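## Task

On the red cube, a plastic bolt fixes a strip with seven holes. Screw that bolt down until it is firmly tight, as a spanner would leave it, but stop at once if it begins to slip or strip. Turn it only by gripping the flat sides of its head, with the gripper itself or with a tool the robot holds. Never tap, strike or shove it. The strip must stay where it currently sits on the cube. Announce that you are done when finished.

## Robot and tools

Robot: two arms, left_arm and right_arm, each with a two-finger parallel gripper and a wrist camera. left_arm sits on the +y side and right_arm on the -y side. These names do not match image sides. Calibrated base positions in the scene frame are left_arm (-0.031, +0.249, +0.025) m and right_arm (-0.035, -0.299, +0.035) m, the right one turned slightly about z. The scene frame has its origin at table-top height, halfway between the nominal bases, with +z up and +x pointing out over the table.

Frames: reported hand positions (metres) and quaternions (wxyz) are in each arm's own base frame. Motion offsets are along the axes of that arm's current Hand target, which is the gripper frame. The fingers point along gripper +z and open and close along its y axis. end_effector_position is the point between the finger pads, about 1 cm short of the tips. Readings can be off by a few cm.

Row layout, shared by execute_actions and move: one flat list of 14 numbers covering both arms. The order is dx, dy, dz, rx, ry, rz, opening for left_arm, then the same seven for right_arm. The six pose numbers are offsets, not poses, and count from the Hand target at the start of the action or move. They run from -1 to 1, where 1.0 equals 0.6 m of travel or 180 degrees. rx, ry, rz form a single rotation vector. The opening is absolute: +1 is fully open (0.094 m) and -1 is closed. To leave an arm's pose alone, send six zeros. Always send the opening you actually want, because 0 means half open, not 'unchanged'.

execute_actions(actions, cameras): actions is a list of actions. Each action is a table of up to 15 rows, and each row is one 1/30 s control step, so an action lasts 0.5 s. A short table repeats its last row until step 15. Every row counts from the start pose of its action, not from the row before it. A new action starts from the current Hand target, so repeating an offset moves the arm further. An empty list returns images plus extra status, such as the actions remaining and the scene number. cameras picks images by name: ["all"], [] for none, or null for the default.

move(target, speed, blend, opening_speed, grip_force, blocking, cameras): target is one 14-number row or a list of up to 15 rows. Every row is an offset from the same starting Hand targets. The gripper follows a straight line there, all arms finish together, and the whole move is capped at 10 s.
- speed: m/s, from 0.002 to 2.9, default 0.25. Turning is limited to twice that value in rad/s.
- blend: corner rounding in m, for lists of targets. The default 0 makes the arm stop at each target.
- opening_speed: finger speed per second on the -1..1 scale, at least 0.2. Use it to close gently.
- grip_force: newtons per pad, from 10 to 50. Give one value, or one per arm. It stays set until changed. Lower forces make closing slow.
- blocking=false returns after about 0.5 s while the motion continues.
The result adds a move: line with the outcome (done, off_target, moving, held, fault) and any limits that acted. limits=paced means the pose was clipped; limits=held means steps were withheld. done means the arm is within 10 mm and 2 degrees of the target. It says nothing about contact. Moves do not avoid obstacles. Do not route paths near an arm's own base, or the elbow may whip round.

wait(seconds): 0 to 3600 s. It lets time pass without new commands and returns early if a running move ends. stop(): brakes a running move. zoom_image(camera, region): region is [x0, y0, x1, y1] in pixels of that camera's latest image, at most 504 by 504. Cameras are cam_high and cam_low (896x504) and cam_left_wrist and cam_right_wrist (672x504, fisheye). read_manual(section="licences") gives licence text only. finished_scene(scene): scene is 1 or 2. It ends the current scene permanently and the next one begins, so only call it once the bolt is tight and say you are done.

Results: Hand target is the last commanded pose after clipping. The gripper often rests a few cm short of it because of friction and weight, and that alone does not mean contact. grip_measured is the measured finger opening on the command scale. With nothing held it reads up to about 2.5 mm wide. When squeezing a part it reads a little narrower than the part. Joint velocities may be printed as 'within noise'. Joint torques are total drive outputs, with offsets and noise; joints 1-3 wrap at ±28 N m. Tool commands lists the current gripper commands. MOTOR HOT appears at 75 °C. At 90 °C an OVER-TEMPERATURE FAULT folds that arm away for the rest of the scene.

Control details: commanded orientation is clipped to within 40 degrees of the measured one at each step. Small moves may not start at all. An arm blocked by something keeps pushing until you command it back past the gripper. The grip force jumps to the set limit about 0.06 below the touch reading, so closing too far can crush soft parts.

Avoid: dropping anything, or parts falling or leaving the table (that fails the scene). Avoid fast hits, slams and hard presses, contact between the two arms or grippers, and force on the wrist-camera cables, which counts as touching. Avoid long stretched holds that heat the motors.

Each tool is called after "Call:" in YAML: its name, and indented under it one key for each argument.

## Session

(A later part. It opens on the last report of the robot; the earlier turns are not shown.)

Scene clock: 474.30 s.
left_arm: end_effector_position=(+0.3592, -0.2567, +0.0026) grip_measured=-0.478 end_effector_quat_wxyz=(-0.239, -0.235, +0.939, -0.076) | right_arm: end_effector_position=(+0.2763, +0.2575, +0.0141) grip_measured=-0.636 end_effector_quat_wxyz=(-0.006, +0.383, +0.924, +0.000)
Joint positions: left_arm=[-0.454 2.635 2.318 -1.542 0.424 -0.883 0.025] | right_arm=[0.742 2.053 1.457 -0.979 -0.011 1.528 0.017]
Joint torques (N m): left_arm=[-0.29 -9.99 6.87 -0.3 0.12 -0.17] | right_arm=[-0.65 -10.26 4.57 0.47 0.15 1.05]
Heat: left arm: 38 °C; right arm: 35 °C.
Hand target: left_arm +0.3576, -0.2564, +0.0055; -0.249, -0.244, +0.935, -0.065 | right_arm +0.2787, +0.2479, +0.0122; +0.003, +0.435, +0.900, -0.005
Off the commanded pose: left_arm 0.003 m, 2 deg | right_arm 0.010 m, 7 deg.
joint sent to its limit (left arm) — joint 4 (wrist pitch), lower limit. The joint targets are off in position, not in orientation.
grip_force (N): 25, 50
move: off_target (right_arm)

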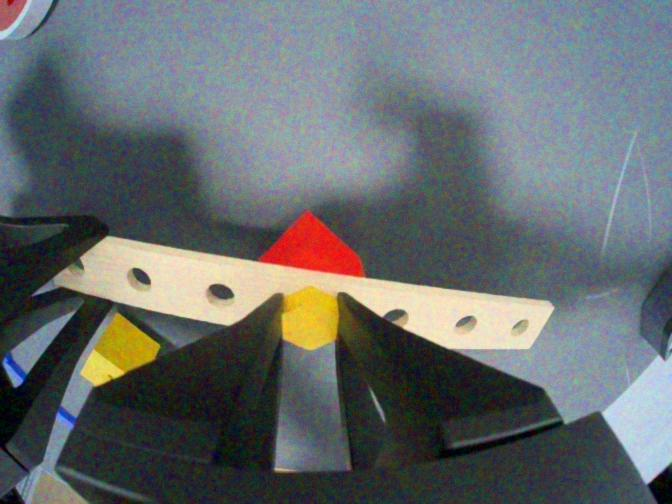

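Call:
move:
  target: [0,0,0,0,0,0,-0.56,0,0,0,0,0,0.06,-0.8]
  speed: 0.2

Call:
move:
  target: [0,0,0,0,0,0,-0.56,0,0,0,0,0,0.06,-0.8]
  speed: 0.2
  cameras: ["cam_right_wrist","cam_left_wrist"]

Scene clock: 484.70 s.
left_arm: end_effector_position=(+0.3593, -0.2583, +0.0022) grip_measured=-0.478 end_effector_quat_wxyz=(-0.237, -0.228, +0.941, -0.079) | right_arm: end_effector_position=(+0.2759, +0.2582, +0.0147) grip_measured=-0.636 end_effector_quat_wxyz=(-0.008, +0.459, +0.889, +0.001)
Joint positions: left_arm=[-0.457 2.635 2.318 -1.538 0.424 -0.87 0.025] | right_arm=[0.742 2.052 1.457 -0.979 -0.015 1.696 0.017]
Joint torques (N m): left_arm=[-0.32 -10.02 6.89 -0.34 0.13 -0.31] | right_arm=[-0.64 -10.17 4.6 0.47 0.18 1.27]
Heat: left arm: 38 °C; right arm: 35 °C.
Hand target: left_arm +0.3576, -0.2564, +0.0055; -0.249, -0.244, +0.935, -0.065 | right_arm +0.2787, +0.2479, +0.0122; +0.004, +0.518, +0.855, -0.004
Off the commanded pose: left_arm 0.004 m, 3 deg | right_arm 0.011 m, 8 deg.
joint sent to its limit (left arm) — joint 4 (wrist pitch), lower limit. The joint targets are off in position, not in orientation.
grip_force (N): 25, 50
move: off_target (right_arm)

Scene clock: 486.20 s.
left_arm: end_effector_position=(+0.3598, -0.2580, +0.0023) grip_measured=-0.478 end_effector_quat_wxyz=(-0.236, -0.227, +0.942, -0.078) | right_arm: end_effector_position=(+0.2757, +0.2584, +0.0147) grip_measured=-0.636 end_effector_quat_wxyz=(-0.008, +0.542, +0.841, +0.001)
Joint positions: left_arm=[-0.457 2.635 2.32 -1.538 0.421 -0.869 0.025] | right_arm=[0.742 2.052 1.457 -0.979 -0.017 1.887 0.017]
Joint torques (N m): left_arm=[-0.32 -10.02 6.79 -0.34 0.15 -0.31] | right_arm=[-0.73 -10.17 4.55 0.46 0.19 1.24]
Heat: left arm: 39 °C; right arm: 35 °C.
Hand target: left_arm +0.3576, -0.2564, +0.0055; -0.249, -0.244, +0.935, -0.065 | right_arm +0.2787, +0.2479, +0.0122; +0.004, +0.596, +0.803, -0.004
Off the commanded pose: left_arm 0.004 m, 3 deg | right_arm 0.011 m, 8 deg.
joint sent to its limit (left arm) — joint 4 (wrist pitch), lower limit. The joint targets are off in position, not in orientation.
grip_force (N): 25, 50
move: off_target (right_arm)
Images, in order (width x height): cam_left_wrist 672x504, cam_right_wrist 672x504.

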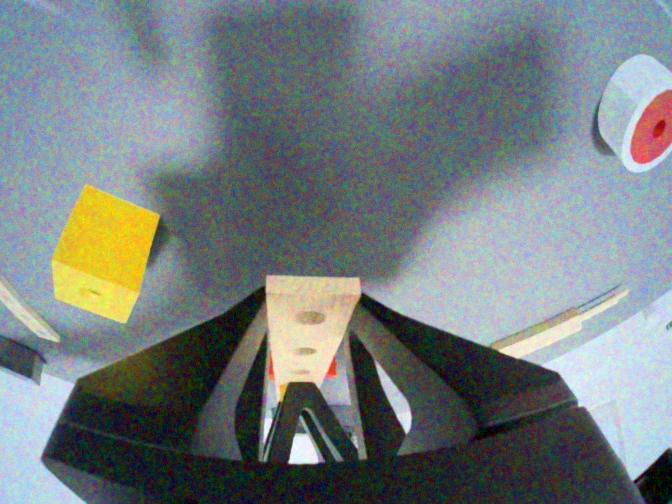

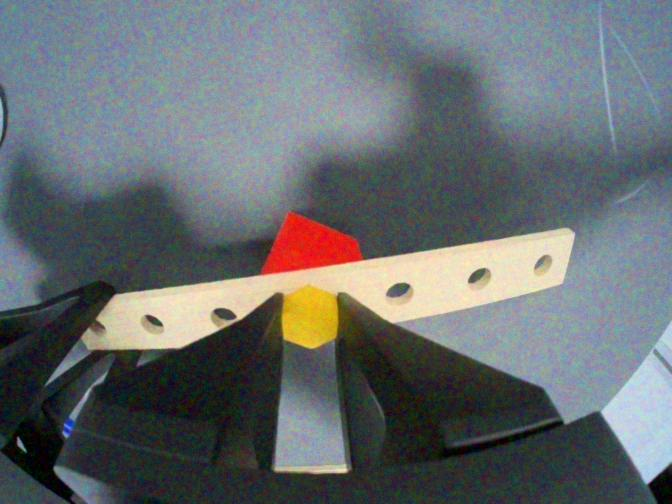

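Call:
wait:
  seconds: 0.5

Call:
zoom_image:
  camera: "cam_right_wrist"
  region: [220, 180, 420, 380]

Scene clock: 509.23 s.
left_arm: end_effector_position=(+0.3598, -0.2580, +0.0023) grip_measured=-0.478 end_effector_quat_wxyz=(-0.236, -0.227, +0.942, -0.078) | right_arm: end_effector_position=(+0.2757, +0.2584, +0.0147) grip_measured=-0.636 end_effector_quat_wxyz=(-0.008, +0.542, +0.841, +0.001)
Joint positions: left_arm=[-0.457 2.635 2.32 -1.538 0.421 -0.869 0.025] | right_arm=[0.742 2.052 1.457 -0.979 -0.017 1.887 0.017]
Joint torques (N m): left_arm=[-0.32 -10.02 6.75 -0.33 0.15 -0.31] | right_arm=[-0.68 -10.13 4.62 0.47 0.19 1.24]
Heat: left arm: 39 °C; right arm: 35 °C.
Hand target: left_arm +0.3576, -0.2564, +0.0055; -0.249, -0.244, +0.935, -0.065 | right_arm +0.2787, +0.2479, +0.0122; +0.004, +0.596, +0.803, -0.004
Tool commands: left_gripper/opening=-0.56 right_gripper/opening=-0.8
Off the commanded pose: left_arm 0.004 m, 3 deg | right_arm 0.011 m, 8 deg.
grip_force (N): 25, 50
wait: 0.50 s; at rest from the start

Scaled by 2.520 from the camera's image (finer frame: 960x720).
This view is cut from an older image: the scene may have changed since it was taken.

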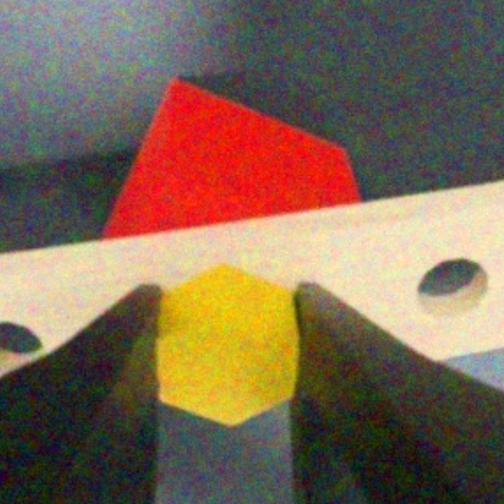

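Call:
move:
  target:
    - [0,0,0,0,0,0,-0.56,0,0,0,0,0,-0.036,-0.8]
    - [0,0,0,0,0,0,-0.56,0,0,0,0,0,-0.036,-0.2]
    - [0,0,0,0,0,0,-0.56,0,0,-0.15,0,0,-0.036,-0.2]
  speed: 0.15
  cameras: ["cam_right_wrist","cam_left_wrist"]

Call:
zoom_image:
  camera: "cam_right_wrist"
  region: [220, 160, 420, 360]

Scene clock: 525.87 s.
left_arm: end_effector_position=(+0.3592, -0.2557, +0.0023) grip_measured=-0.478 end_effector_quat_wxyz=(-0.241, -0.244, +0.937, -0.073) | right_arm: end_effector_position=(+0.2727, +0.2522, +0.0802) grip_measured=-0.202 end_effector_quat_wxyz=(-0.010, +0.538, +0.842, -0.019)
Joint positions: left_arm=[-0.453 2.637 2.32 -1.545 0.422 -0.899 0.025] | right_arm=[0.739 2.007 1.658 -1.264 -0.009 1.877 0.037]
Joint torques (N m): left_arm=[-0.35 -10.14 6.71 -0.28 0.15 -0.09] | right_arm=[-0.49 -12.36 10.59 -0.01 0.13 0.17]
Heat: left arm: 39 °C; right arm: 35 °C.
Hand target: left_arm +0.3576, -0.2564, +0.0055; -0.249, -0.244, +0.935, -0.065 | right_arm +0.2785, +0.2489, +0.1022; +0.004, +0.550, +0.835, -0.004
Off the commanded pose: left_arm 0.004 m, 1 deg | right_arm 0.023 m, 3 deg.
joint sent to its limit (left arm) — joint 4 (wrist pitch), lower limit. The joint targets are off in position, not in orientation.
grip_force (N): 25, 50
move: off_target (right_arm); target 2's new opening was sent with right_arm's hand 0.011 m and 4 deg from that target
Images, in order (width x height): cam_left_wrist 672x504, cam_right_wrist 672x504.

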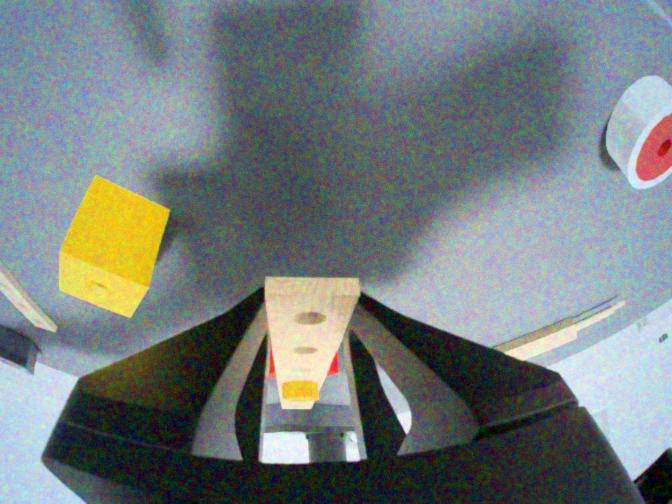

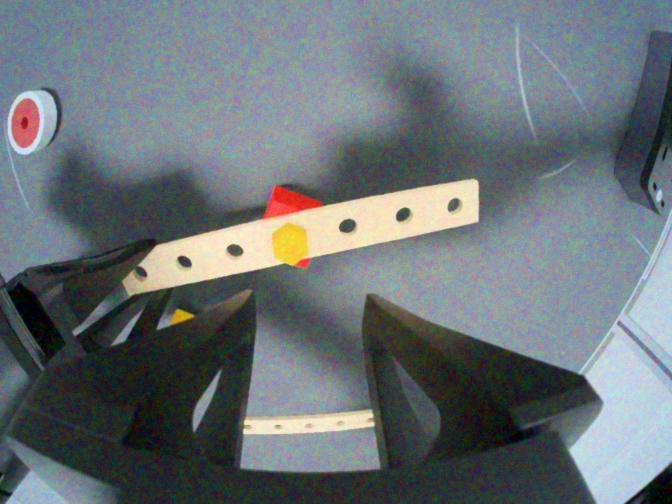

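Scaled by 2.520 from the camera's image (finer frame: 960x720).

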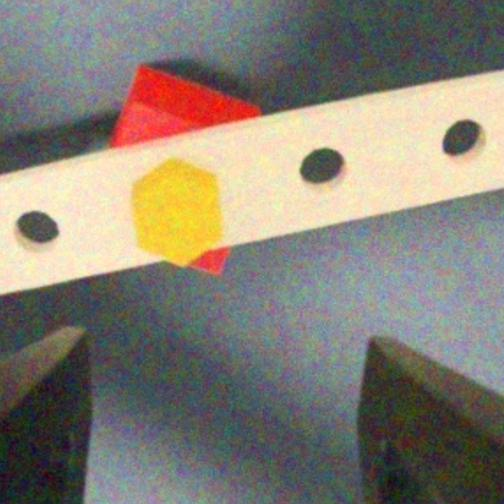

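Call:
move:
  target:
    - [0,0,0,0,0,0,0.0,0,0,0,0,0,0,-0.2]
    - [0,0,-0.15,0,0,0,0.0,0,0,0,0,0,0,-0.2]
  speed: 0.15
  cameras: ["cam_left_wrist","cam_right_wrist"]

Scene clock: 535.83 s.
left_arm: end_effector_position=(+0.3927, -0.2312, +0.0566) grip_measured=-0.002 end_effector_quat_wxyz=(-0.186, -0.269, +0.937, -0.123) | right_arm: end_effector_position=(+0.2724, +0.2520, +0.0802) grip_measured=-0.202 end_effector_quat_wxyz=(-0.010, +0.538, +0.842, -0.020)
Joint positions: left_arm=[-0.371 2.525 2.352 -1.556 0.422 -0.896 0.047] | right_arm=[0.739 2.007 1.658 -1.266 -0.009 1.877 0.037]
Joint torques (N m): left_arm=[-0.05 -13.67 7.31 -0.06 0.14 -0.15] | right_arm=[-0.43 -12.36 10.54 -0.01 0.13 0.16]
Heat: left arm: 40 °C; right arm: 36 °C.
Hand target: left_arm +0.3966, -0.2345, +0.0835; -0.249, -0.244, +0.935, -0.065 | right_arm +0.2785, +0.2489, +0.1022; +0.004, +0.550, +0.835, -0.004
Off the commanded pose: left_arm 0.027 m, 10 deg | right_arm 0.023 m, 3 deg.
joint sent to its limit (left arm) — joint 4 (wrist pitch), lower limit. The joint targets are off in position and orientation.
grip_force (N): 25, 50
move: off_target (left_arm)

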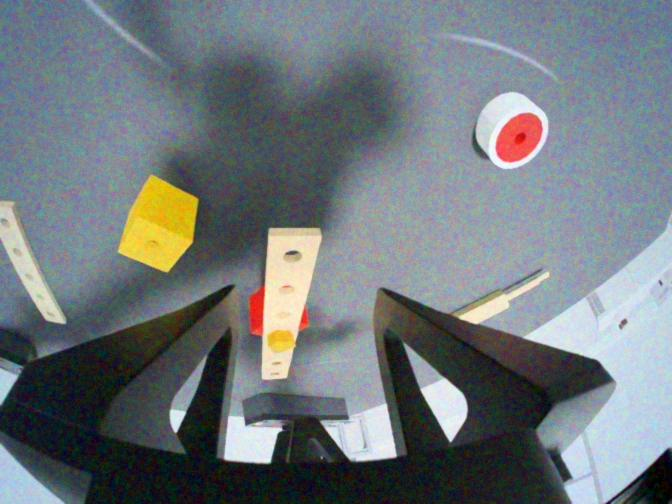

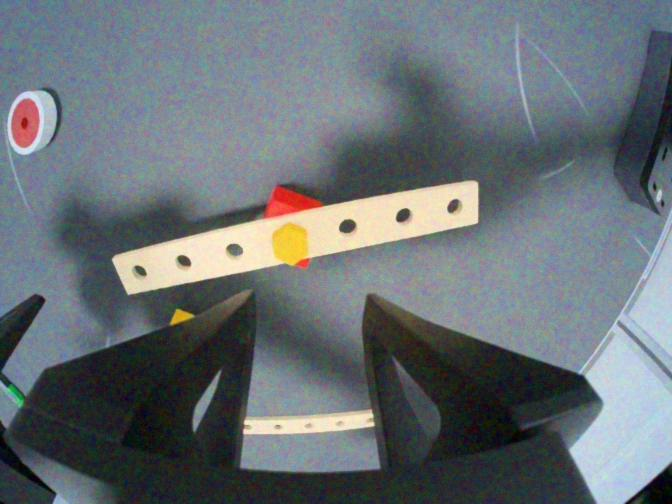

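The bolt is done. I turned it until the torque stopped rising and it began to give, then stopped, and the strip still lies on the cube as it did before.

Call:
finished_scene:
  scene: 1

The scene is finished: the task was done.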